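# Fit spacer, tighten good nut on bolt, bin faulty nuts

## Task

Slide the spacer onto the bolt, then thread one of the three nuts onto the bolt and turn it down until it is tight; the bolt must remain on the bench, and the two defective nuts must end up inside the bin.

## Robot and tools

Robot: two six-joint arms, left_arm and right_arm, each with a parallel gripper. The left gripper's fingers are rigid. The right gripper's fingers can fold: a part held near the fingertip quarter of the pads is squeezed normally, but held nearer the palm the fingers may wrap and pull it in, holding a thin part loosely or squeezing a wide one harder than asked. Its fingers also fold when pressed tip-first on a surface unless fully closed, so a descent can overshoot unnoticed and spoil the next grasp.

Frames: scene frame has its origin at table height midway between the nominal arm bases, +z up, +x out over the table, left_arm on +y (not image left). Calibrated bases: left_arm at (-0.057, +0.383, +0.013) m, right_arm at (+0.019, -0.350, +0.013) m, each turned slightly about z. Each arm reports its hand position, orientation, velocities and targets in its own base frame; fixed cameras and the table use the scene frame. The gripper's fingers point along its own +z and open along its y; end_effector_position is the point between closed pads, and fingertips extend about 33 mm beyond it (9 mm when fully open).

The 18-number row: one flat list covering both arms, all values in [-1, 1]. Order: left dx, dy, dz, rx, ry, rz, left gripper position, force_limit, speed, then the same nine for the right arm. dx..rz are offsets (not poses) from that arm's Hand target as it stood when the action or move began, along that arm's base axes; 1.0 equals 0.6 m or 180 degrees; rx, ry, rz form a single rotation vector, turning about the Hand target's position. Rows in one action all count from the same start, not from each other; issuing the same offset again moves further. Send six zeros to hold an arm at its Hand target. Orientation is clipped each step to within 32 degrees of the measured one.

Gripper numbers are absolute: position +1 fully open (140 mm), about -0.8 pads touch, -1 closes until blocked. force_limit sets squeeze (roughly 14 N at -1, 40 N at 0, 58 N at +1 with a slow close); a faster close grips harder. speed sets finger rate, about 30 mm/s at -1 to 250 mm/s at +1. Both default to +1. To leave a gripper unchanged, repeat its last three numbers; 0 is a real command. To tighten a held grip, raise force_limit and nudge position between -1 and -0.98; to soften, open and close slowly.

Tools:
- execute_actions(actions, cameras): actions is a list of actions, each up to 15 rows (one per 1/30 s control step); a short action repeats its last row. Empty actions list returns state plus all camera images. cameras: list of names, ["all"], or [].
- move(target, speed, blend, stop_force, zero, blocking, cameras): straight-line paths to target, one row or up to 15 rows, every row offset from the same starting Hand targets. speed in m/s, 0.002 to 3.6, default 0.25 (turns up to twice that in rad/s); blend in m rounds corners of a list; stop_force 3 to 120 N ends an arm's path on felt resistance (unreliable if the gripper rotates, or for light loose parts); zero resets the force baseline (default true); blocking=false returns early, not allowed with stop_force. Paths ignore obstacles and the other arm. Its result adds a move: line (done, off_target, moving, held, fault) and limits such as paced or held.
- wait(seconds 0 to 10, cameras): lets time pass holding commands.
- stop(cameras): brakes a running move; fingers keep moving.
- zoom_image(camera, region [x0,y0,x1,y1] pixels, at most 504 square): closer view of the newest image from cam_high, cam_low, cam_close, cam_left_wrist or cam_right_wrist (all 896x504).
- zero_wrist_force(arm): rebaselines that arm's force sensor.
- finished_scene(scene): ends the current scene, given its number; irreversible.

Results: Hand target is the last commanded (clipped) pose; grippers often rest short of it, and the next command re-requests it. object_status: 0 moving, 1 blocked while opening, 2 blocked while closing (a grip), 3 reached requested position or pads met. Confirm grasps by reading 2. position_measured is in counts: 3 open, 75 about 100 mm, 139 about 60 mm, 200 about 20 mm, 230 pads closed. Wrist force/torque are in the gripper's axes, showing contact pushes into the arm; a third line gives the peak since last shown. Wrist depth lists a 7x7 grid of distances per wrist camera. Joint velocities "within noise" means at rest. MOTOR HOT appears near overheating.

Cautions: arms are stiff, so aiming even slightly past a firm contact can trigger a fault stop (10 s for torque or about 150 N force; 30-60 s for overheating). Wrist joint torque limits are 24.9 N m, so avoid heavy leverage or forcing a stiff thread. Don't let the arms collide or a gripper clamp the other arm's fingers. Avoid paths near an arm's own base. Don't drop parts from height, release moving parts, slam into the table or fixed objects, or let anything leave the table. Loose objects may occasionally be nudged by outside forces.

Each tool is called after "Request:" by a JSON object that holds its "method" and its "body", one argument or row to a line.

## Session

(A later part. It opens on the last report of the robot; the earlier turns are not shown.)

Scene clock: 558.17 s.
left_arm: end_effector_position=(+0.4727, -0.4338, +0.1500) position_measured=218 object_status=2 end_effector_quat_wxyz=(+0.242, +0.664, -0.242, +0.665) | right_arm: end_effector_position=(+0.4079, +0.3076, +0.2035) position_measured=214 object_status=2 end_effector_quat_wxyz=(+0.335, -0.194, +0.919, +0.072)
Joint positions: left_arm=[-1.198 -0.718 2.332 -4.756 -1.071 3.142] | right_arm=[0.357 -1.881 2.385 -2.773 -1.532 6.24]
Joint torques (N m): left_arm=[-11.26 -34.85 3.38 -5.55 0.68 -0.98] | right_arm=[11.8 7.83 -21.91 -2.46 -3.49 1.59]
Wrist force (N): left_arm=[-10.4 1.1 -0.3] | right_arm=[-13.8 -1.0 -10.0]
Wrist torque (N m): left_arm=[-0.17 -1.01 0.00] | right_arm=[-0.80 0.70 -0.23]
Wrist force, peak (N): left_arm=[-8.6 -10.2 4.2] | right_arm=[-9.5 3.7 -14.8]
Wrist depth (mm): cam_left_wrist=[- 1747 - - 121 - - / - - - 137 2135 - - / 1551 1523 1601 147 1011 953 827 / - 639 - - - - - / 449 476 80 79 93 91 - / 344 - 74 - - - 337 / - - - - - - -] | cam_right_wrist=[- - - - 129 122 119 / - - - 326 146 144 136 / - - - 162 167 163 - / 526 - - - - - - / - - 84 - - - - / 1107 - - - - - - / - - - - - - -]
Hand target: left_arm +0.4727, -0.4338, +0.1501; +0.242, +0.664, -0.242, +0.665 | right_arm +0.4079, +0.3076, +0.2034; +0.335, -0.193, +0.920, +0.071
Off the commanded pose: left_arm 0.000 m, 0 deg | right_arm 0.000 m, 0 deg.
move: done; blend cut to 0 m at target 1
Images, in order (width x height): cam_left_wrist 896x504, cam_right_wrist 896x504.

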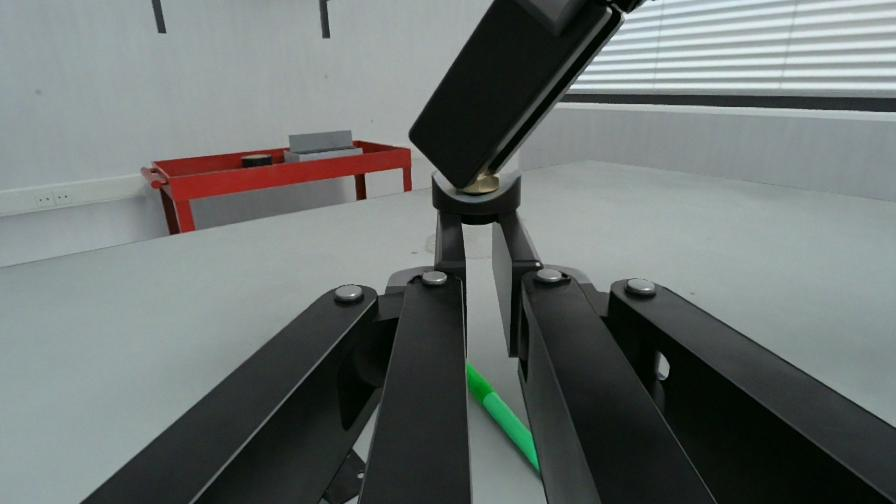

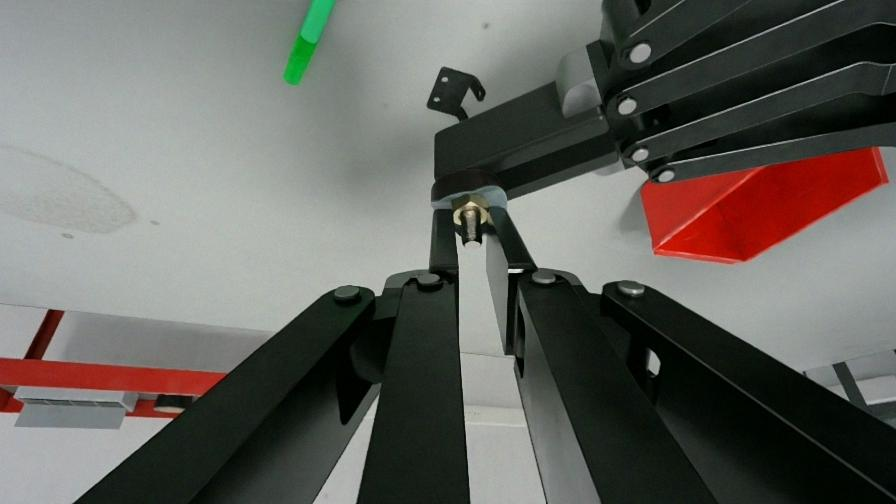

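Request:
{"method": "move", "body": {
  "target": [
    [0,0,0,0,0,0,-1,1,1, 0,0,0,0,0,0,-0.63,0,0],
    [0,0,0,0,0,0,-1,1,1, 0,0,0.02,0,0,0,-0.63,0,0],
    [0,0,0,0,0,0,-1,1,1, 0.0154,-0.0118,0.02,0,0,0.3222,-0.63,0,0],
    [0,0,0,0,0,0,-1,1,1, 0.0154,-0.0118,0.0003,0,0,0.3222,-0.63,0,0],
    [0,0,0,0,0,0,-1,1,1, 0.0154,-0.0118,0.0003,0,0,0.3222,-1,1,1],
    [0,0,0,0,0,0,-1,1,1, 0.0114,-0.0108,0.0002,0,0,0.2572,-1,1,1],
    [0,0,0,0,0,0,-1,1,1, 0.0076,-0.00895,0,0,0,0.1905,-1,1,1],
    [0,0,0,0,0,0,-1,1,1, 0.0043,-0.00635,0,0,0,0.1239,-1,1,1],
    [0,0,0,0,0,0,-1,1,1, 0.0016,-0.0031,0,0,0,0.0572,-1,1,1],
    [0,0,0,0,0,0,-1,1,1, 0,0,0,0,0,0,-1,1,1]
  ],
  "speed": [0.1,0.2,0.5,0.08,0.06,0.25,0.25,0.25,0.25,0.25],
  "blend": [0,0.002,0.002,0,0,0.001,0.001,0.001,0.001,0],
  "cameras": ["cam_left_wrist","cam_right_wrist"]
}}

Request:
{"method": "zoom_image", "body": {
  "camera": "cam_right_wrist",
  "region": [400, 140, 540, 280]
}}

Request:
{"method": "zoom_image", "body": {
  "camera": "cam_left_wrist",
  "region": [428, 125, 528, 225]
}}

Scene clock: 564.90 s.
left_arm: end_effector_position=(+0.4727, -0.4338, +0.1500) position_measured=218 object_status=2 end_effector_quat_wxyz=(+0.242, +0.664, -0.242, +0.665) | right_arm: end_effector_position=(+0.4079, +0.3076, +0.2035) position_measured=216 object_status=2 end_effector_quat_wxyz=(+0.335, -0.194, +0.919, +0.072) end_effector_velocity=(-0.001, +0.001, +0.000) end_effector_angular_velocity=(-0.002, +0.000, +0.000)
Joint positions: left_arm=[-1.198 -0.718 2.332 -4.756 -1.071 3.142] | right_arm=[0.357 -1.881 2.385 -2.773 -1.532 6.24]
Joint velocities: left_arm=[within noise] | right_arm=[0.005 0.001 0 0 -0.005 0.002]
Joint torques (N m): left_arm=[3.77 -26.91 -12.71 0.86 -1.41 -1] | right_arm=[23.14 2.81 -28.68 -5.43 3.72 2.46]
Wrist force (N): left_arm=[6.3 -5.6 -18.5] | right_arm=[-6.7 -19.7 2.8]
Wrist torque (N m): left_arm=[-0.24 -0.96 0.00] | right_arm=[0.23 0.41 -0.73]
Wrist force, peak (N): left_arm=[9.7 2.7 -32.4] | right_arm=[-0.9 -35.1 0.1]
Wrist depth (mm): cam_left_wrist=[- - 2356 - 113 - - / - - - 134 140 - - / 1505 1411 1523 150 - - - / - - - - 564 652 - / - - 80 79 93 83 448 / 363 - 74 - - - - / - - - - - - -] | cam_right_wrist=[- - - - 128 121 119 / - - - - 146 142 135 / - - - 162 165 161 378 / - - - 147 - - - / - - 84 - 124 - 706 / 1082 - - - - - - / - - - - - - -]
Hand target: left_arm +0.4727, -0.4338, +0.1501; +0.242, +0.664, -0.242, +0.665 | right_arm +0.4079, +0.3076, +0.2034; +0.335, -0.193, +0.920, +0.071
Off the commanded pose: left_arm 0.000 m, 0 deg | right_arm 0.000 m, 0 deg.
move: done
Images, in order (width x height): cam_left_wrist 896x504, cam_right_wrist 896x504.

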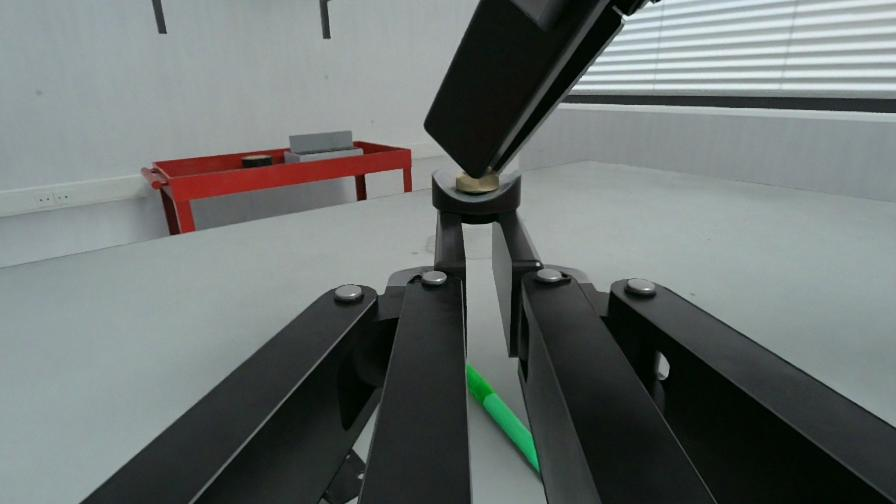

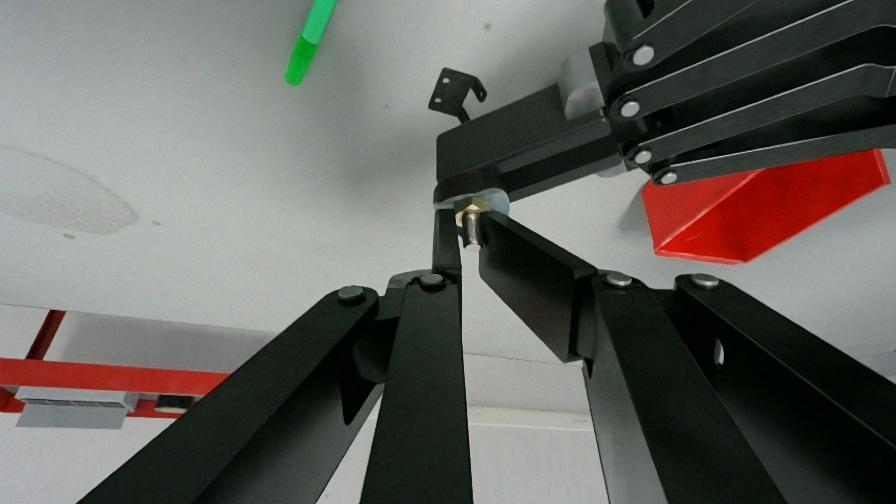

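Scaled by 3.600 from the camera's 896x504 image, which has a finer 1280x720 frame.

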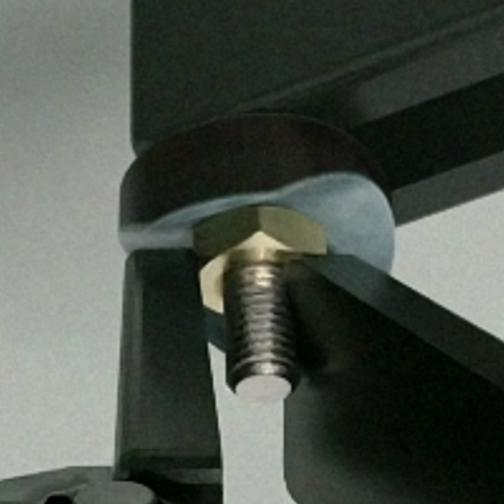

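Scaled by 5.040 from the camera's 896x504 image, which has a finer 1280x720 frame.

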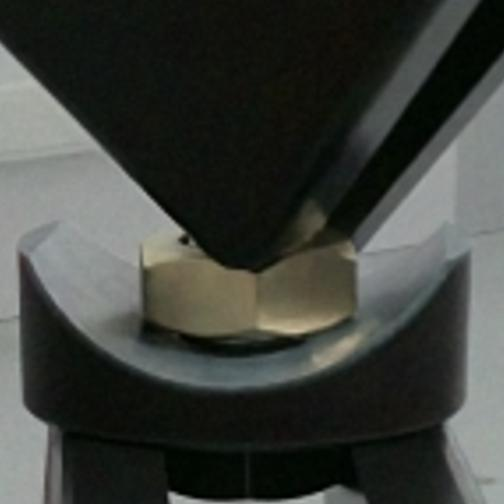

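Request:
{"method": "move", "body": {
  "target": [
    [0,0,0,0,0,0,-1,1,1, 0,0,0,0,0,0,-0.55,0,-0.5],
    [0,0,0,0,0,0,-1,1,1, 0,0,0.0333,0,0,0,-0.55,0,-0.5]
  ],
  "speed": 0.15,
  "cameras": ["cam_left_wrist","cam_right_wrist"]
}}

Request:
{"method": "zoom_image", "body": {
  "camera": "cam_left_wrist",
  "region": [428, 125, 528, 225]
}}

Scene clock: 566.63 s.
left_arm: end_effector_position=(+0.4727, -0.4338, +0.1501) position_measured=218 object_status=2 end_effector_quat_wxyz=(+0.242, +0.664, -0.242, +0.665) | right_arm: end_effector_position=(+0.4079, +0.3076, +0.2233) position_measured=199 object_status=3 end_effector_quat_wxyz=(+0.335, -0.193, +0.920, +0.071)
Joint positions: left_arm=[-1.198 -0.718 2.332 -4.756 -1.071 3.142] | right_arm=[0.358 -1.911 2.347 -2.704 -1.532 6.24]
Joint torques (N m): left_arm=[-0.71 -37.74 5.66 -5.26 1.64 -0.94] | right_arm=[-6.48 -18.24 -30.43 -1.46 0.81 0.11]
Wrist force (N): left_arm=[4.2 -1.3 -0.7] | right_arm=[-2.8 -2.5 -1.8]
Wrist torque (N m): left_arm=[0.11 -0.92 -0.03] | right_arm=[-0.48 0.54 -0.09]
Wrist force, peak (N): left_arm=[7.3 -5.4 -18.7] | right_arm=[-6.5 -19.9 3.4]
Wrist depth (mm): cam_left_wrist=[- - - 128 137 - - / - - - 136 - - - / 1514 1581 1622 153 - - - / - 1329 - - - - 593 / 436 - 80 79 93 86 397 / 360 - 74 - - - 339 / - - - - - - -] | cam_right_wrist=[- 322 - - 146 138 143 / - - - 173 166 169 164 / - - - 171 449 - - / - - - 149 113 - 611 / 1493 - 90 95 - - 773 / 1179 - - - - - - / - - - - - - -]
Hand target: left_arm +0.4727, -0.4338, +0.1501; +0.242, +0.664, -0.242, +0.665 | right_arm +0.4079, +0.3076, +0.2234; +0.335, -0.193, +0.920, +0.071
Off the commanded pose: left_arm 0.000 m, 0 deg | right_arm 0.000 m, 0 deg.
move: done
Images, in order (width x height): cam_left_wrist 896x504, cam_right_wrist 896x504.

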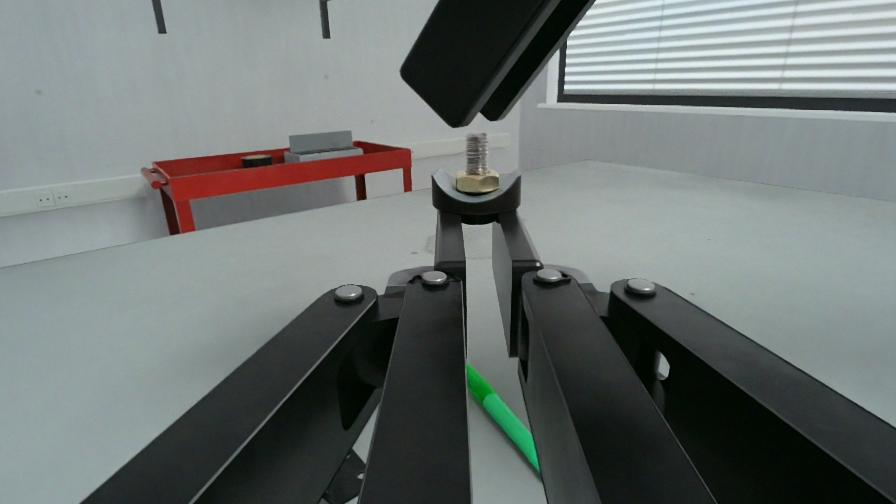

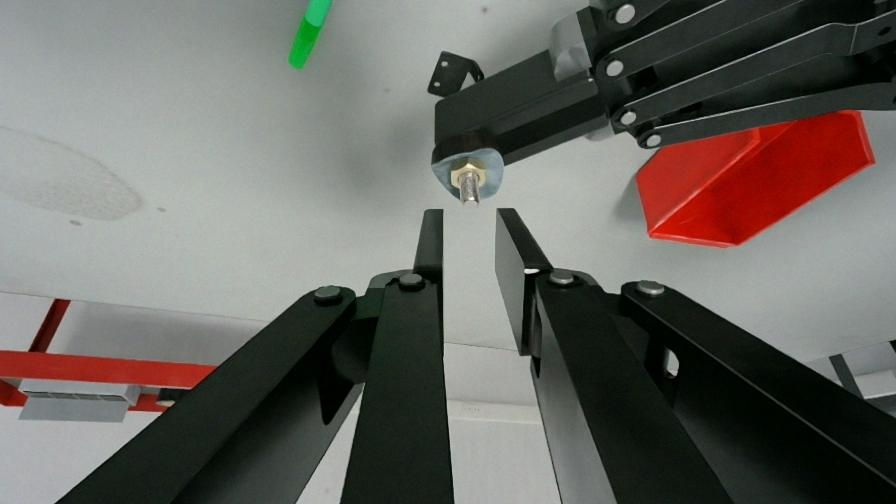

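Scaled by 5.040 from the camera's 896x504 image, which has a finer 1280x720 frame.

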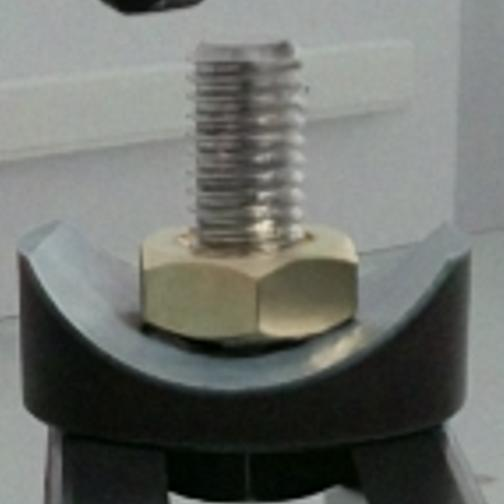

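Request:
{"method": "zoom_image", "body": {
  "camera": "cam_left_wrist",
  "region": [430, 160, 480, 210]
}}

Request:
{"method": "zoom_image", "body": {
  "camera": "cam_left_wrist",
  "region": [475, 160, 525, 210]
}}

Scaled by 10.080 from the camera's 896x504 image, which has a finer 1280x720 frame.

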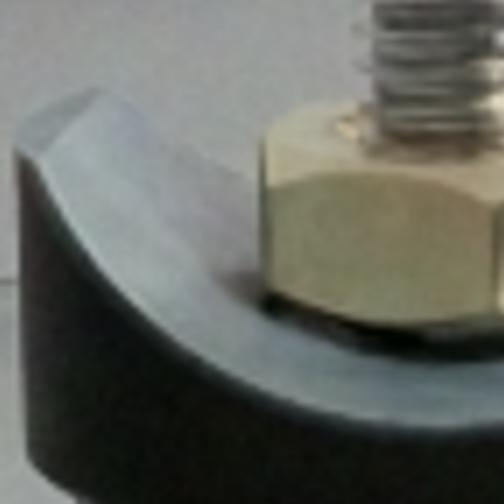

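Scaled by 10.080 from the camera's 896x504 image, which has a finer 1280x720 frame.

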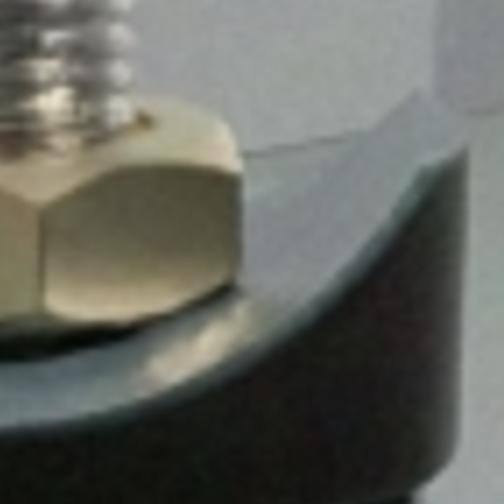

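Request:
{"method": "move", "body": {
  "target": [
    [0,0,0,0,0,0,-1,1,1, 0.01607,-0.00848,-0.01,0,0,0.3222,-0.63,0,0],
    [0,0,0,0,0,0,-1,1,1, 0.01607,-0.00848,-0.0307,0,0,0.3222,-0.63,0,0]
  ],
  "speed": [0.5,0.1],
  "blend": [0.001,0]
}}

Request:
{"method": "move", "body": {
  "target": [0,0,0,0,0,0,-1,1,1, 0,0,-0.0037,0,0,0,-0.63,0,0],
  "speed": 0.004,
  "stop_force": 3,
  "cameras": ["cam_left_wrist","cam_right_wrist"]
}}

Request:
{"method": "zoom_image", "body": {
  "camera": "cam_right_wrist",
  "region": [400, 140, 540, 280]
}}

Request:
{"method": "zoom_image", "body": {
  "camera": "cam_left_wrist",
  "region": [428, 125, 528, 225]
}}

Scene clock: 572.70 s.
left_arm: end_effector_position=(+0.4727, -0.4338, +0.1501) position_measured=218 object_status=2 end_effector_quat_wxyz=(+0.242, +0.664, -0.242, +0.665) | right_arm: end_effector_position=(+0.4175, +0.3026, +0.2050) position_measured=209 object_status=3 end_effector_quat_wxyz=(+0.258, -0.615, +0.711, +0.225)
Joint positions: left_arm=[-1.198 -0.718 2.332 -4.756 -1.071 3.142] | right_arm=[-0.075 -1.772 2.14 -1.995 -0.874 4.802]
Joint torques (N m): left_arm=[-12.81 -36.25 -2.71 -5.41 -0.55 -0.97] | right_arm=[-15.31 -0.91 -33.11 -2.37 -1.67 -1.94]
Wrist force (N): left_arm=[-0.1 -4.8 5.6] | right_arm=[-6.2 5.1 -6.0]
Wrist torque (N m): left_arm=[0.16 -1.06 -0.10] | right_arm=[-0.79 0.50 0.23]
Wrist force, peak (N): left_arm=[-16.6 -5.0 -0.2] | right_arm=[-12.4 -0.5 -16.5]
Wrist depth (mm): cam_left_wrist=[- - - 150 135 - - / - 1654 - 137 142 - - / 1892 1643 1643 145 1081 - - / - - - - - - - / - - 80 79 93 87 - / 346 - 74 - - - - / - - - - - - -] | cam_right_wrist=[- - 302 - - - - / - - - - - 385 351 / - - - 166 182 186 314 / 555 574 570 - 212 221 234 / 1562 - 84 - - 242 240 / - - - - - - 460 / - - - - - - -]
Hand target: left_arm +0.4727, -0.4338, +0.1501; +0.242, +0.664, -0.242, +0.665 | right_arm +0.4176, +0.3025, +0.2050; +0.258, -0.615, +0.710, +0.225
Off the commanded pose: left_arm 0.000 m, 0 deg | right_arm 0.000 m, 0 deg.
move: done

Scene clock: 574.00 s.
left_arm: end_effector_position=(+0.4727, -0.4338, +0.1501) position_measured=218 object_status=2 end_effector_quat_wxyz=(+0.242, +0.664, -0.242, +0.665) | right_arm: end_effector_position=(+0.4176, +0.3025, +0.2028) position_measured=209 object_status=3 end_effector_quat_wxyz=(+0.258, -0.615, +0.710, +0.225)
Joint positions: left_arm=[-1.198 -0.718 2.332 -4.756 -1.071 3.142] | right_arm=[-0.075 -1.77 2.144 -2.001 -0.874 4.802]
Joint torques (N m): left_arm=[-13.32 -31.82 -10.98 -6.15 -3.17 -0.95] | right_arm=[-16.42 -2.47 -16.27 -6.14 -1.37 -1.76]
Wrist force (N): left_arm=[-4.8 -6.2 7.3] | right_arm=[-7.4 6.5 -7.7]
Wrist torque (N m): left_arm=[0.12 -1.04 -0.13] | right_arm=[-0.83 0.50 0.23]
Wrist force, peak (N): left_arm=[-4.8 -6.2 7.3] | right_arm=[-8.2 6.8 -8.6]
Wrist depth (mm): cam_left_wrist=[- - 2064 152 137 - - / - - - 136 142 1936 - / - 1281 1505 145 - - - / - - 704 - - - - / - - 80 79 92 86 387 / - - 74 - - - - / - - - - - - -] | cam_right_wrist=[286 - 302 - - 292 - / - - - - - - - / - 428 430 162 181 183 317 / 536 - - - 209 217 231 / 1604 713 84 - - 244 238 / - - - - - - 442 / - - - - - - -]
Hand target: left_arm +0.4727, -0.4338, +0.1501; +0.242, +0.664, -0.242, +0.665 | right_arm +0.4176, +0.3025, +0.2029; +0.258, -0.615, +0.710, +0.225
Off the commanded pose: left_arm 0.000 m, 0 deg | right_arm 0.000 m, 0 deg.
move: contact (right_arm)
Images, in order (width x height): cam_left_wrist 896x504, cam_right_wrist 896x504.

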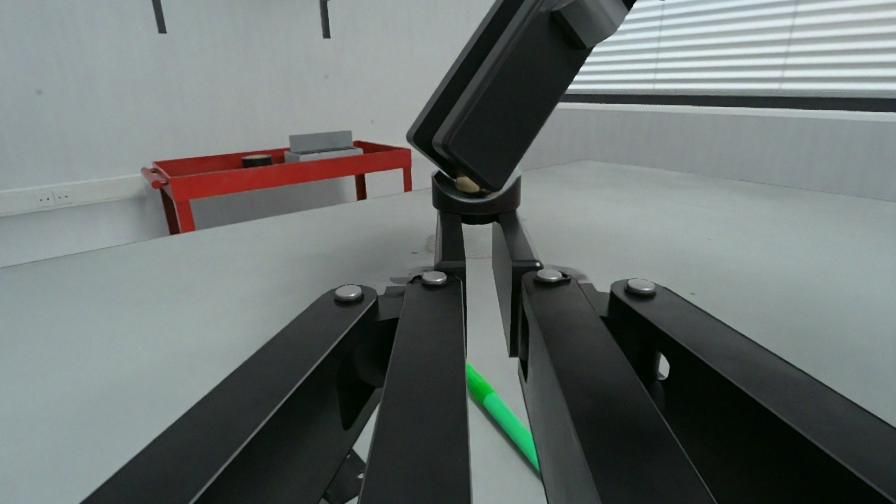

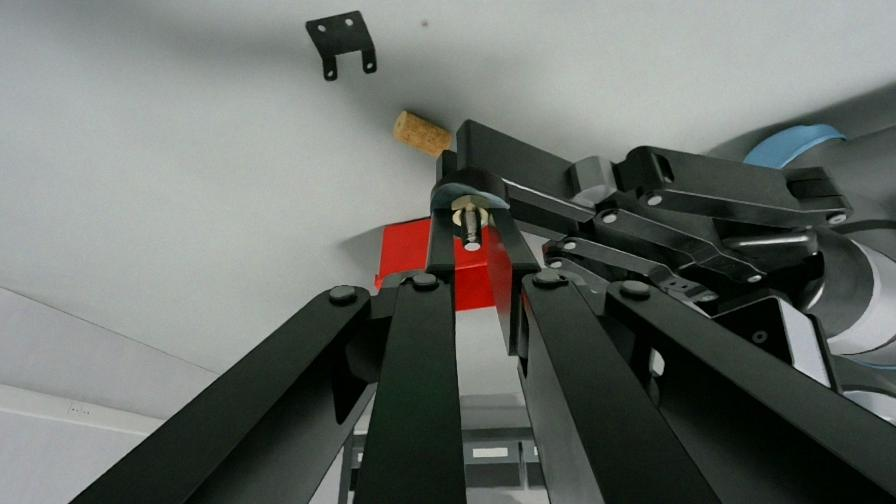

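Scaled by 3.600 from the camera's 896x504 image, which has a finer 1280x720 frame.

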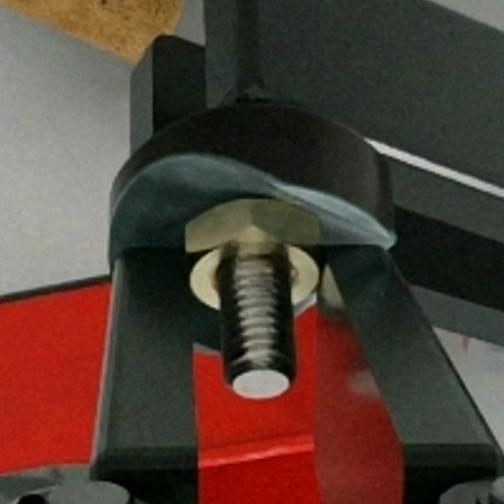

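Scaled by 5.040 from the camera's 896x504 image, which has a finer 1280x720 frame.

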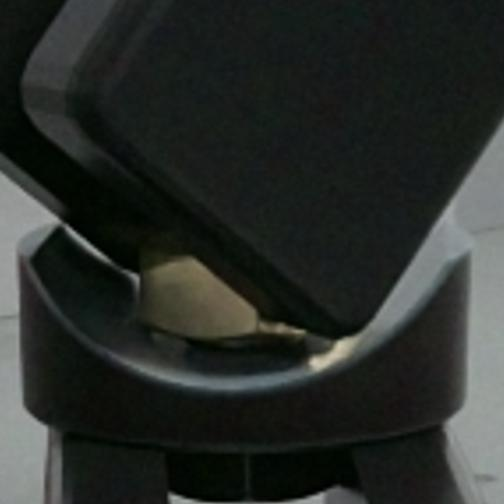

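Request:
{"method": "move", "body": {
  "target": [0,0,0,0,0,0,-1,1,1, 0,0,0,0,0,0,-1,1,1],
  "speed": 0.05
}}

Request:
{"method": "move", "body": {
  "target": [
    [0,0,0,0,0,0,-1,1,1, -0.0033,0.0008,0,0,0,-0.065,-1,1,1],
    [0,0,0,0,0,0,-1,1,1, -0.0065,0.0024,0,0,0,-0.1317,-1,1,1],
    [0,0,0,0,0,0,-1,1,1, -0.0093,0.00455,0,0,0,-0.1983,-1,1,1],
    [0,0,0,0,0,0,-1,1,1, -0.0115,0.0072,0,0,0,-0.265,-1,1,1],
    [0,0,0,0,0,0,-1,1,1, -0.0130,0.0099,0,0,0,-0.3222,-1,1,1]
  ],
  "speed": 0.25,
  "blend": [0.001,0.001,0.001,0.001,0],
  "cameras": ["cam_left_wrist","cam_right_wrist"]
}}

Request:
{"method": "zoom_image", "body": {
  "camera": "cam_right_wrist",
  "region": [400, 140, 540, 280]
}}

Request:
{"method": "zoom_image", "body": {
  "camera": "cam_left_wrist",
  "region": [428, 125, 528, 225]
}}

Scene clock: 575.10 s.
left_arm: end_effector_position=(+0.4727, -0.4338, +0.1501) position_measured=218 object_status=2 end_effector_quat_wxyz=(+0.242, +0.664, -0.242, +0.665) | right_arm: end_effector_position=(+0.4176, +0.3025, +0.2028) position_measured=213 object_status=2 end_effector_quat_wxyz=(+0.258, -0.615, +0.710, +0.225)
Joint positions: left_arm=[-1.198 -0.718 2.332 -4.756 -1.071 3.142] | right_arm=[-0.075 -1.77 2.144 -2.001 -0.874 4.802]
Joint torques (N m): left_arm=[-13.21 -32.99 -9.96 -6.84 -3.16 -0.97] | right_arm=[-16.05 -8.38 -27.41 -2.99 -1.46 -1.79]
Wrist force (N): left_arm=[-8.4 -8.9 5.5] | right_arm=[-7.1 6.6 -12.2]
Wrist torque (N m): left_arm=[0.14 -1.01 -0.18] | right_arm=[-0.89 0.54 0.19]
Wrist force, peak (N): left_arm=[-8.6 -8.8 6.0] | right_arm=[-7.9 7.0 -12.9]
Wrist depth (mm): cam_left_wrist=[- - 2031 151 137 - - / - 1759 - 137 145 - - / 1505 1146 1747 145 - - - / 1542 - - - 568 - 575 / 421 - 80 79 93 84 425 / 359 - 74 - - - 343 / - - - - - - -] | cam_right_wrist=[287 284 279 292 - - - / - - - - - 372 - / - - 408 163 180 184 316 / - 558 - - 208 218 231 / - - 84 - - 244 239 / - - - - - - 439 / - - - - - - -]
Hand target: left_arm +0.4727, -0.4338, +0.1501; +0.242, +0.664, -0.242, +0.665 | right_arm +0.4176, +0.3025, +0.2029; +0.258, -0.615, +0.710, +0.225
Off the commanded pose: left_arm 0.000 m, 0 deg | right_arm 0.000 m, 0 deg.
move: done

Scene clock: 578.00 s.
left_arm: end_effector_position=(+0.4727, -0.4339, +0.1498) position_measured=218 object_status=2 end_effector_quat_wxyz=(+0.242, +0.664, -0.242, +0.664) | right_arm: end_effector_position=(+0.4101, +0.3086, +0.2034) position_measured=224 object_status=2 end_effector_quat_wxyz=(+0.336, -0.193, +0.919, +0.072)
Joint positions: left_arm=[-1.198 -0.718 2.332 -4.755 -1.071 3.142] | right_arm=[0.358 -1.874 2.382 -2.779 -1.532 6.24]
Joint torques (N m): left_arm=[11.02 -65.33 -5.38 -15.38 -1.75 -1] | right_arm=[12.11 26.2 -2.44 8.88 -3 1.7]
Wrist force (N): left_arm=[-49.3 -1.9 -0.6] | right_arm=[-38.4 -2.5 -38.4]
Wrist torque (N m): left_arm=[-0.45 -1.53 -0.17] | right_arm=[-0.73 0.71 -0.33]
Wrist force, peak (N): left_arm=[-49.3 -1.9 -0.6] | right_arm=[-38.9 -2.2 -40.0]
Wrist depth (mm): cam_left_wrist=[- - - 129 122 - - / - - 1921 139 - - - / 1452 1523 1688 149 964 873 - / - 566 - - 603 588 - / - 472 80 79 92 83 418 / 357 - 74 - - - 336 / - - - - - - -] | cam_right_wrist=[- - - - 134 123 128 / - - - 166 147 146 149 / - - 429 163 163 165 - / - - - - 111 - - / 706 - 84 - - - - / 1102 - - - - - 1615 / - - - - - - -]
Hand target: left_arm +0.4727, -0.4338, +0.1501; +0.242, +0.664, -0.242, +0.665 | right_arm +0.4098, +0.3085, +0.2029; +0.335, -0.193, +0.920, +0.071
Off the commanded pose: left_arm 0.000 m, 0 deg | right_arm 0.001 m, 0 deg.
move: done
Images, in order (width x height): cam_left_wrist 896x504, cam_right_wrist 896x504.

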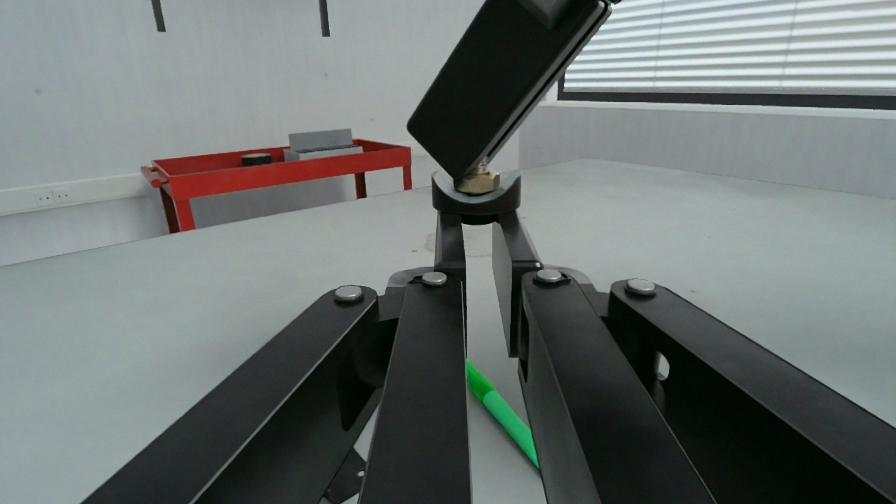

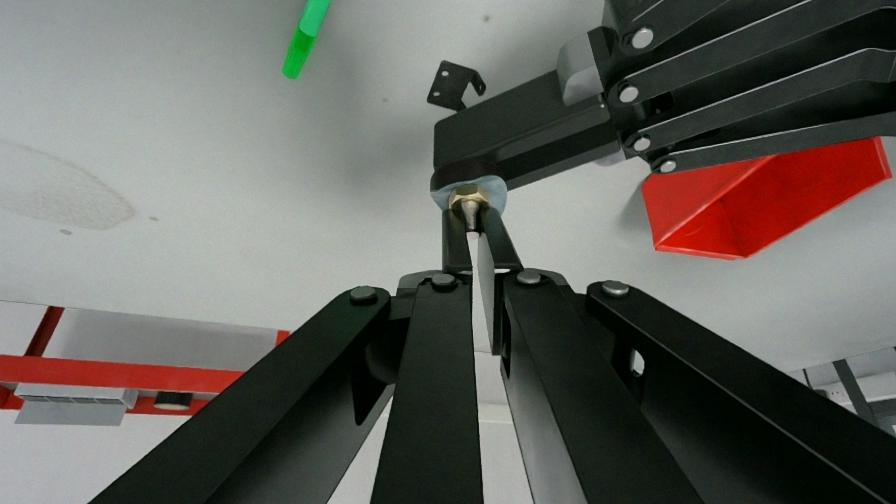

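Scaled by 3.600 from the camera's 896x504 image, which has a finer 1280x720 frame.

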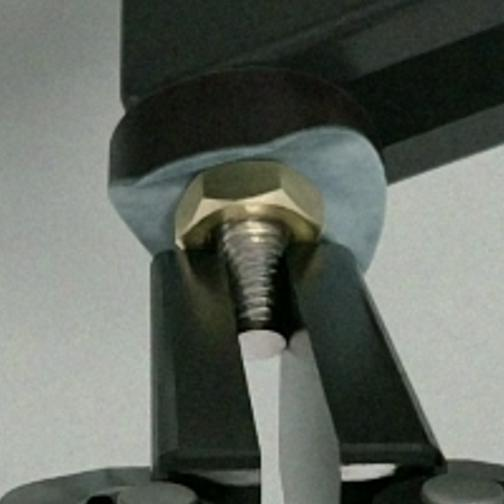

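Scaled by 5.040 from the camera's 896x504 image, which has a finer 1280x720 frame.

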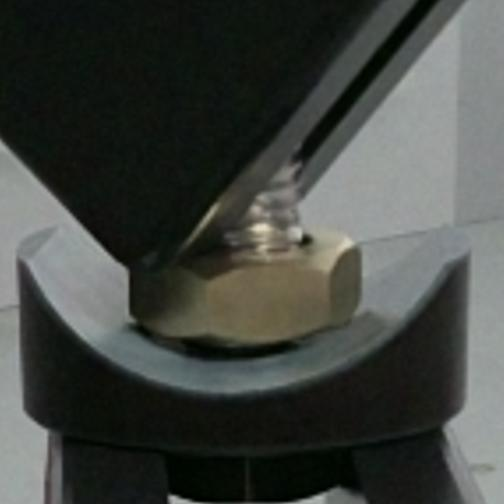

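Request:
{"method": "move", "body": {
  "target": [
    [0,0,0,0,0,0,-1,1,1, 0,0,0.001,0,0,0,-0.53,0,-0.5],
    [0,0,0,0,0,0,-1,1,1, 0,0,0.025,0,0,0,-0.53,0,-0.5]
  ],
  "speed": 0.15,
  "cameras": ["cam_left_wrist","cam_right_wrist"]
}}

Request:
{"method": "zoom_image", "body": {
  "camera": "cam_left_wrist",
  "region": [428, 125, 528, 225]
}}

Request:
{"method": "zoom_image", "body": {
  "camera": "cam_right_wrist",
  "region": [400, 120, 540, 260]
}}

Scene clock: 581.87 s.
left_arm: end_effector_position=(+0.4727, -0.4338, +0.1501) position_measured=218 object_status=2 end_effector_quat_wxyz=(+0.242, +0.664, -0.242, +0.665) | right_arm: end_effector_position=(+0.4098, +0.3085, +0.2178) position_measured=196 object_status=3 end_effector_quat_wxyz=(+0.335, -0.193, +0.920, +0.071)
Joint positions: left_arm=[-1.198 -0.718 2.332 -4.756 -1.071 3.142] | right_arm=[0.358 -1.897 2.354 -2.725 -1.533 6.241]
Joint torques (N m): left_arm=[1.07 -25.98 -5.73 0.5 1.94 -1.29] | right_arm=[7.53 -19.83 -31.76 -1.6 -0.48 -0.34]
Wrist force (N): left_arm=[5.4 -4.2 -0.4] | right_arm=[-3.2 -2.8 -2.4]
Wrist torque (N m): left_arm=[-0.51 -1.16 -0.03] | right_arm=[-0.54 0.62 -0.08]
Wrist force, peak (N): left_arm=[-49.6 -2.4 -1.0] | right_arm=[-39.2 -3.0 -40.5]
Wrist depth (mm): cam_left_wrist=[1452 - - 125 135 - 1496 / - - - 136 - - - / 1478 1411 1591 155 - 2449 - / 1469 - 639 - 118 - 563 / 452 446 80 79 93 86 425 / 363 - 74 - - - - / - - - - - - -] | cam_right_wrist=[324 324 317 - 140 133 138 / - 364 - 168 158 162 158 / - - 458 168 - - - / 566 - - 157 - 587 - / - - 90 - - - - / 1087 - - - - - - / - - - - - - -]
Hand target: left_arm +0.4727, -0.4338, +0.1501; +0.242, +0.664, -0.242, +0.665 | right_arm +0.4098, +0.3085, +0.2179; +0.335, -0.193, +0.920, +0.071
Off the commanded pose: left_arm 0.000 m, 0 deg | right_arm 0.000 m, 0 deg.
move: done
Images, in order (width x height): cam_left_wrist 896x504, cam_right_wrist 896x504.

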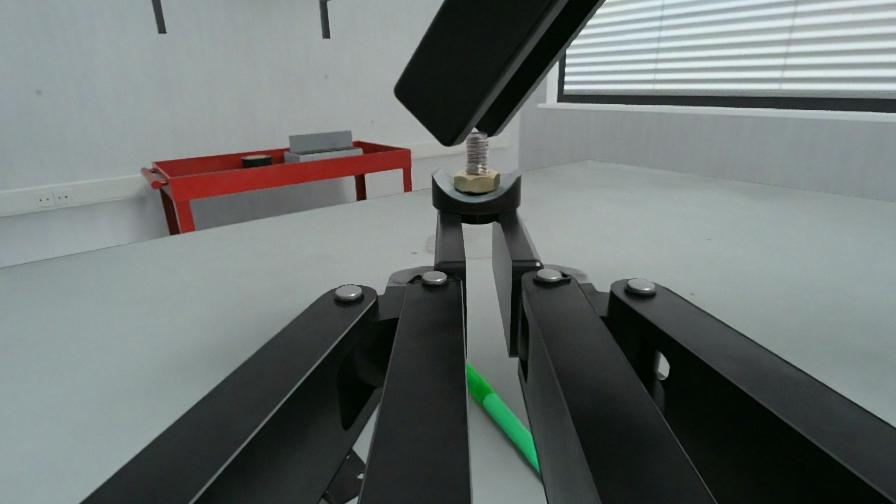

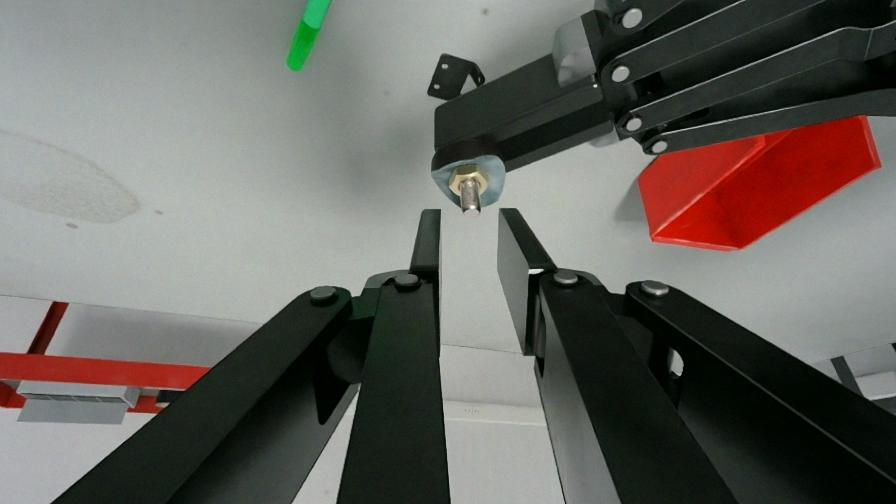

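Scaled by 5.040 from the camera's 896x504 image, which has a finer 1280x720 frame.

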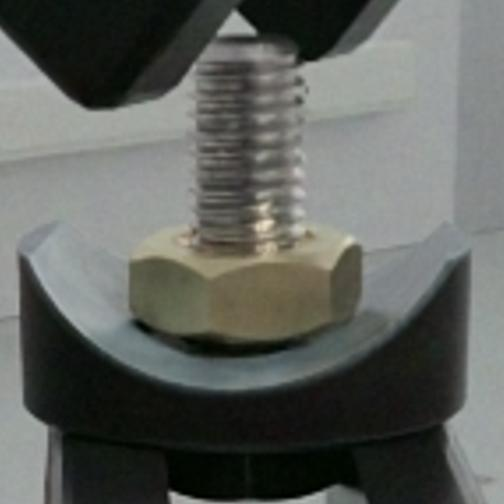

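Scaled by 3.600 from the camera's 896x504 image, which has a finer 1280x720 frame.

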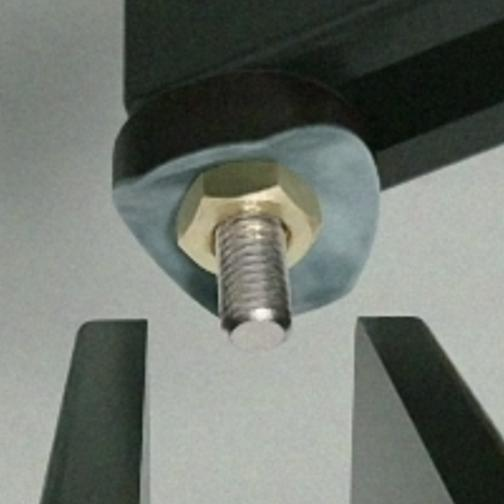

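Request:
{"method": "move", "body": {
  "target": [
    [0,0,0,0,0,0,-1,1,1, 0.0071,-0.0080,-0.004,0,0,0.2056,-0.55,0,0],
    [0,0,0,0,0,0,-1,1,1, 0.0071,-0.0080,-0.0132,0,0,0.2056,-0.55,0,0]
  ],
  "speed": [0.4,0.1],
  "blend": [0.001,0]
}}

Request:
{"method": "move", "body": {
  "target": [0,0,0,0,0,0,-1,1,1, 0,0,-0.0162,0,0,0,-0.55,0,0],
  "speed": 0.006,
  "stop_force": 3,
  "cameras": ["cam_left_wrist","cam_right_wrist"]
}}

Request:
{"method": "zoom_image", "body": {
  "camera": "cam_right_wrist",
  "region": [400, 140, 540, 280]
}}

Request:
{"method": "zoom_image", "body": {
  "camera": "cam_left_wrist",
  "region": [428, 125, 528, 225]
}}

Scene clock: 584.23 s.
left_arm: end_effector_position=(+0.4727, -0.4338, +0.1501) position_measured=218 object_status=2 end_effector_quat_wxyz=(+0.242, +0.664, -0.242, +0.665) | right_arm: end_effector_position=(+0.4140, +0.3037, +0.2100) position_measured=199 object_status=3 end_effector_quat_wxyz=(+0.295, -0.475, +0.811, +0.174)
Joint positions: left_arm=[-1.198 -0.718 2.332 -4.756 -1.071 3.142] | right_arm=[-0.014 -1.904 2.304 -2.349 -0.969 5.328]
Joint torques (N m): left_arm=[-11.99 -25.96 -6.42 0.52 1.89 -1.32] | right_arm=[-12.31 4.67 -30.45 -1.07 3.26 -1.67]
Wrist force (N): left_arm=[5.3 -4.2 -0.4] | right_arm=[-2.8 -3.2 -2.8]
Wrist torque (N m): left_arm=[-0.51 -1.15 -0.02] | right_arm=[-0.65 0.53 0.11]
Wrist force, peak (N): left_arm=[5.7 -4.5 -0.5] | right_arm=[-3.4 -3.5 -3.0]
Wrist depth (mm): cam_left_wrist=[- - 1723 - 128 - - / - - - 132 134 - - / 1372 1496 1571 151 - - 1601 / - 642 644 - 620 - - / - - 80 79 93 82 420 / 342 - 74 - - - - / - - - - - - -] | cam_right_wrist=[308 - - - - - 297 / - - - - 171 157 152 / - - - 165 182 178 178 / - - 556 149 204 223 195 / - - 90 - - - 185 / - - - - - - - / - - - - - - -]
Hand target: left_arm +0.4727, -0.4338, +0.1501; +0.242, +0.664, -0.242, +0.665 | right_arm +0.4140, +0.3037, +0.2099; +0.295, -0.475, +0.811, +0.174
Off the commanded pose: left_arm 0.000 m, 0 deg | right_arm 0.000 m, 0 deg.
move: done

Scene clock: 587.03 s.
left_arm: end_effector_position=(+0.4727, -0.4338, +0.1500) position_measured=218 object_status=2 end_effector_quat_wxyz=(+0.242, +0.664, -0.242, +0.665) | right_arm: end_effector_position=(+0.4140, +0.3037, +0.2009) position_measured=199 object_status=3 end_effector_quat_wxyz=(+0.295, -0.475, +0.811, +0.174)
Joint positions: left_arm=[-1.198 -0.718 2.332 -4.756 -1.071 3.142] | right_arm=[-0.014 -1.892 2.322 -2.379 -0.969 5.327]
Joint torques (N m): left_arm=[-11.75 -37.24 -7.98 -5.58 0.77 -1.34] | right_arm=[-13.01 -20.02 -28.81 -1.06 2.37 -1.94]
Wrist force (N): left_arm=[3.9 -4.6 -0.8] | right_arm=[-3.1 -3.6 -3.5]
Wrist torque (N m): left_arm=[-0.47 -1.18 -0.04] | right_arm=[-0.61 0.54 0.11]
Wrist force, peak (N): left_arm=[5.8 -4.3 -0.4] | right_arm=[-5.0 -3.8 -6.9]
Wrist depth (mm): cam_left_wrist=[- - 1921 - 126 - - / - - - 134 135 1892 - / - 1201 1496 138 - 939 - / 572 - 640 - - 661 586 / - - 80 79 92 84 423 / 345 - 74 - - - - / - - - - - - -] | cam_right_wrist=[- - - - - - - / - - - - - 153 147 / - - - 159 168 170 170 / - - - 149 144 211 191 / - - 89 - - - 186 / - - - - - - - / - - - - - - -]
Hand target: left_arm +0.4727, -0.4338, +0.1501; +0.242, +0.664, -0.242, +0.665 | right_arm +0.4140, +0.3037, +0.2009; +0.295, -0.475, +0.811, +0.174 (not the last commanded pose)
Off the commanded pose: left_arm 0.000 m, 0 deg | right_arm 0.001 m, 0 deg.
move: contact (right_arm)
Images, in order (width x height): cam_left_wrist 896x504, cam_right_wrist 896x504.

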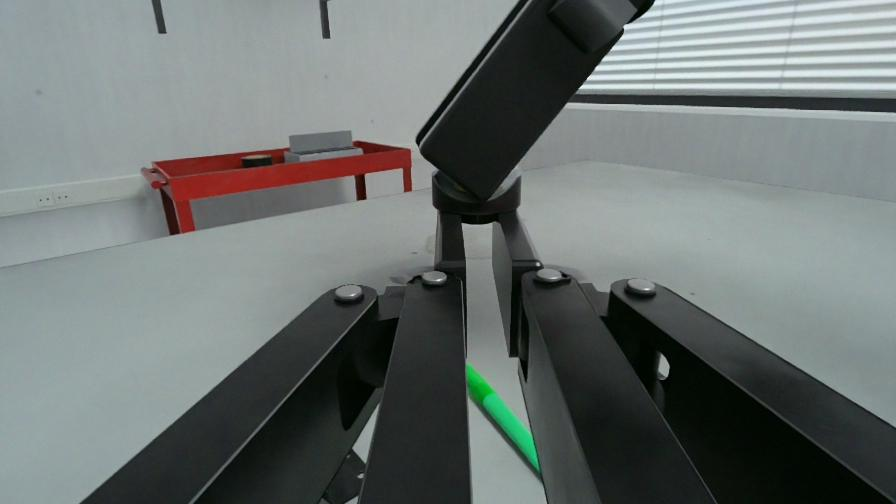

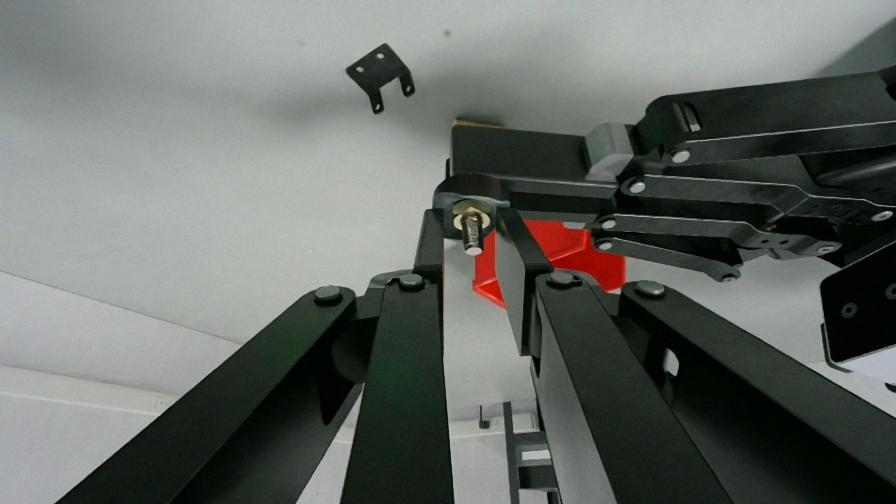

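Scaled by 3.600 from the camera's 896x504 image, which has a finer 1280x720 frame.

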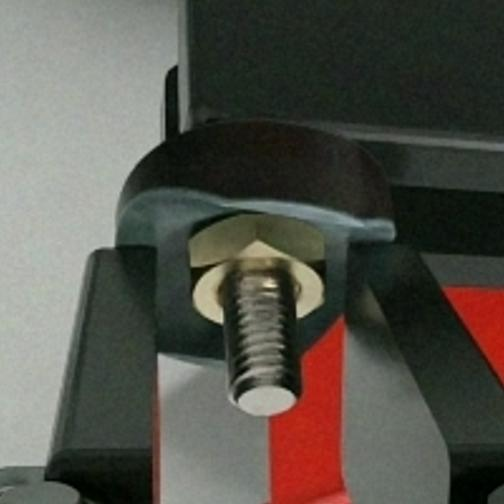

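Scaled by 5.040 from the camera's 896x504 image, which has a finer 1280x720 frame.

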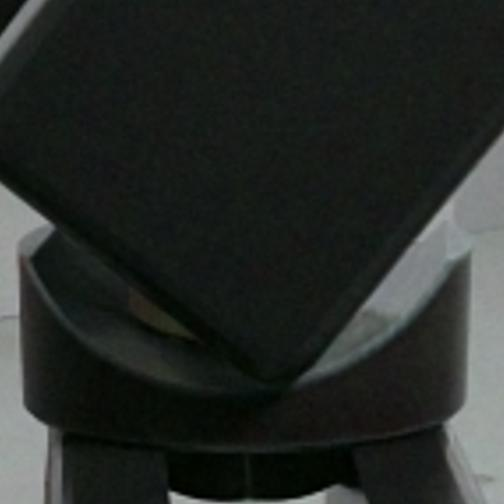

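Request:
{"method": "move", "body": {
  "target": [
    [0,0,0,0,0,0,-1,1,1, 0,0,0.0003,0,0,0,-1,1,1],
    [0,0,0,0,0,0,-1,1,1, -0.00237,0.0016,0.0006,0,0,-0.0539,-1,1,1]
  ],
  "speed": [0.05,0.2]
}}

Request:
{"method": "move", "body": {
  "target": [0,0,0,0,0,0,-1,1,1, -0.0021,0.0020,0.0005,0,0,-0.0555,-1,1,1],
  "speed": 0.2,
  "cameras": ["cam_left_wrist","cam_right_wrist"]
}}

Request:
{"method": "zoom_image", "body": {
  "camera": "cam_right_wrist",
  "region": [400, 140, 540, 280]
}}

Scene clock: 589.40 s.
left_arm: end_effector_position=(+0.4727, -0.4338, +0.1501) position_measured=218 object_status=2 end_effector_quat_wxyz=(+0.242, +0.664, -0.242, +0.665) | right_arm: end_effector_position=(+0.4126, +0.3046, +0.2013) position_measured=216 object_status=2 end_effector_quat_wxyz=(+0.308, -0.405, +0.848, +0.148)
Joint positions: left_arm=[-1.198 -0.718 2.332 -4.756 -1.071 3.142] | right_arm=[0.052 -1.919 2.371 -2.532 -1.07 5.577]
Joint torques (N m): left_arm=[-11.78 -28.99 -7.44 -0.32 -0.55 -1.28] | right_arm=[10.32 -18.12 -13.44 -7.92 -2.04 1.95]
Wrist force (N): left_arm=[3.0 -10.4 4.6] | right_arm=[0.5 1.7 -7.4]
Wrist torque (N m): left_arm=[-0.95 -1.18 -0.15] | right_arm=[-1.05 0.67 -0.34]
Wrist force, peak (N): left_arm=[-4.0 -10.8 6.9] | right_arm=[-4.3 4.6 -12.5]
Wrist depth (mm): cam_left_wrist=[- - - - 127 - - / - - - 137 135 - - / 1561 1571 1688 143 939 - - / - - - - - 564 605 / 435 479 80 79 93 83 411 / 364 - 74 - - - - / - - - - - - -] | cam_right_wrist=[- - - 296 - - 134 / 349 - - 334 164 142 151 / 411 - 426 161 175 173 169 / - 529 - - 108 201 - / - - 84 - - - - / 1325 - - - - - - / - - - - - - -]
Hand target: left_arm +0.4727, -0.4338, +0.1501; +0.242, +0.664, -0.242, +0.665 | right_arm +0.4126, +0.3046, +0.2013; +0.308, -0.405, +0.848, +0.148
Off the commanded pose: left_arm 0.000 m, 0 deg | right_arm 0.000 m, 0 deg.
move: done

Scene clock: 590.63 s.
left_arm: end_effector_position=(+0.4727, -0.4338, +0.1501) position_measured=218 object_status=2 end_effector_quat_wxyz=(+0.242, +0.664, -0.242, +0.665) | right_arm: end_effector_position=(+0.4114, +0.3058, +0.2016) position_measured=216 object_status=2 end_effector_quat_wxyz=(+0.320, -0.330, +0.880, +0.121)
Joint positions: left_arm=[-1.198 -0.718 2.332 -4.756 -1.071 3.142] | right_arm=[0.149 -1.923 2.397 -2.66 -1.215 5.828]
Joint torques (N m): left_arm=[-11.88 -23.04 -2.69 -0.16 1.47 -1.27] | right_arm=[11.37 2.33 -16.38 -9.26 -1.79 1.81]
Wrist force (N): left_arm=[10.4 -8.4 3.4] | right_arm=[4.3 -0.2 -1.1]
Wrist torque (N m): left_arm=[-1.01 -1.22 -0.11] | right_arm=[-1.03 0.58 -0.38]
Wrist force, peak (N): left_arm=[20.1 -4.0 -0.6] | right_arm=[5.8 -2.6 7.4]
Wrist depth (mm): cam_left_wrist=[- - - 2099 124 - - / - - - 137 133 - - / 1478 1427 1734 144 1115 - - / - - 671 - 565 - - / 445 - 80 79 92 86 402 / 365 - 74 - - - 340 / - - - - - - -] | cam_right_wrist=[- - 295 299 - 129 120 / 361 358 - 320 151 140 137 / - - - 160 166 164 159 / 515 - - - - - - / - - 84 - - - - / 1162 - - - - - 1502 / - - - - - - -]
Hand target: left_arm +0.4727, -0.4338, +0.1501; +0.242, +0.664, -0.242, +0.665 | right_arm +0.4114, +0.3058, +0.2016; +0.320, -0.330, +0.880, +0.121
Off the commanded pose: left_arm 0.000 m, 0 deg | right_arm 0.000 m, 0 deg.
move: done
Images, in order (width x height): cam_left_wrist 896x504, cam_right_wrist 896x504.

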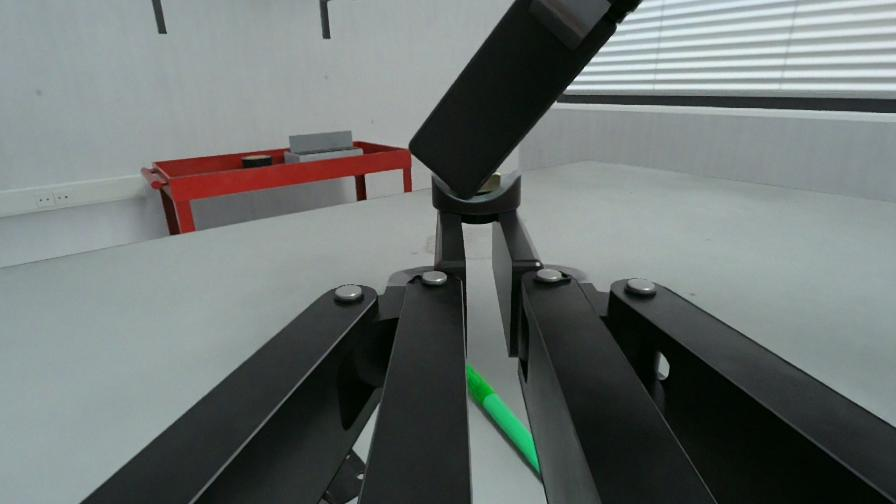

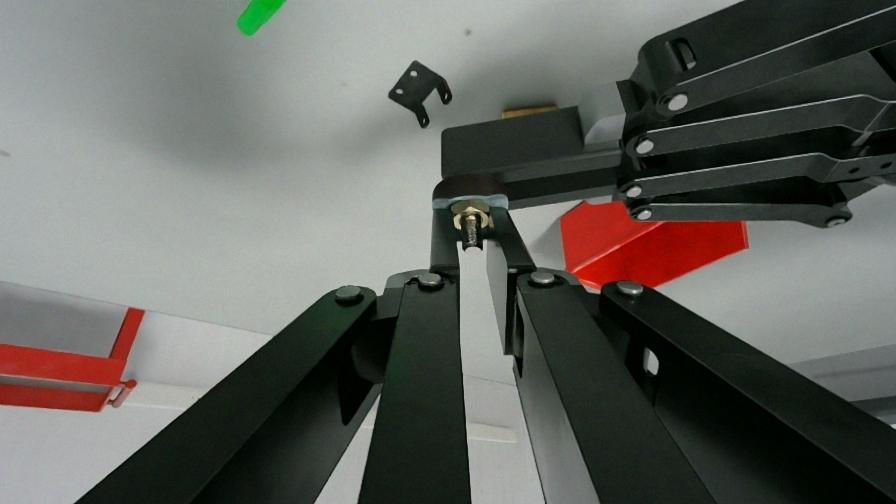

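Scaled by 3.600 from the camera's 896x504 image, which has a finer 1280x720 frame.

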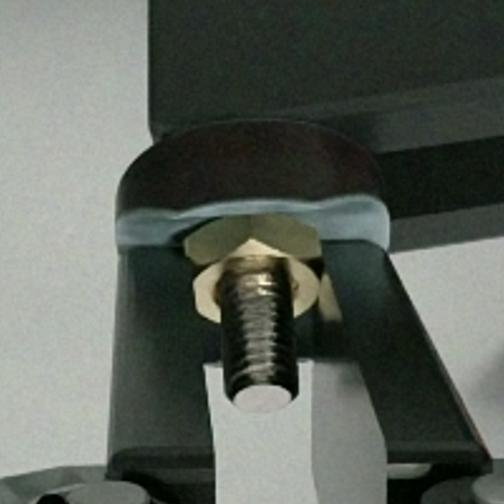

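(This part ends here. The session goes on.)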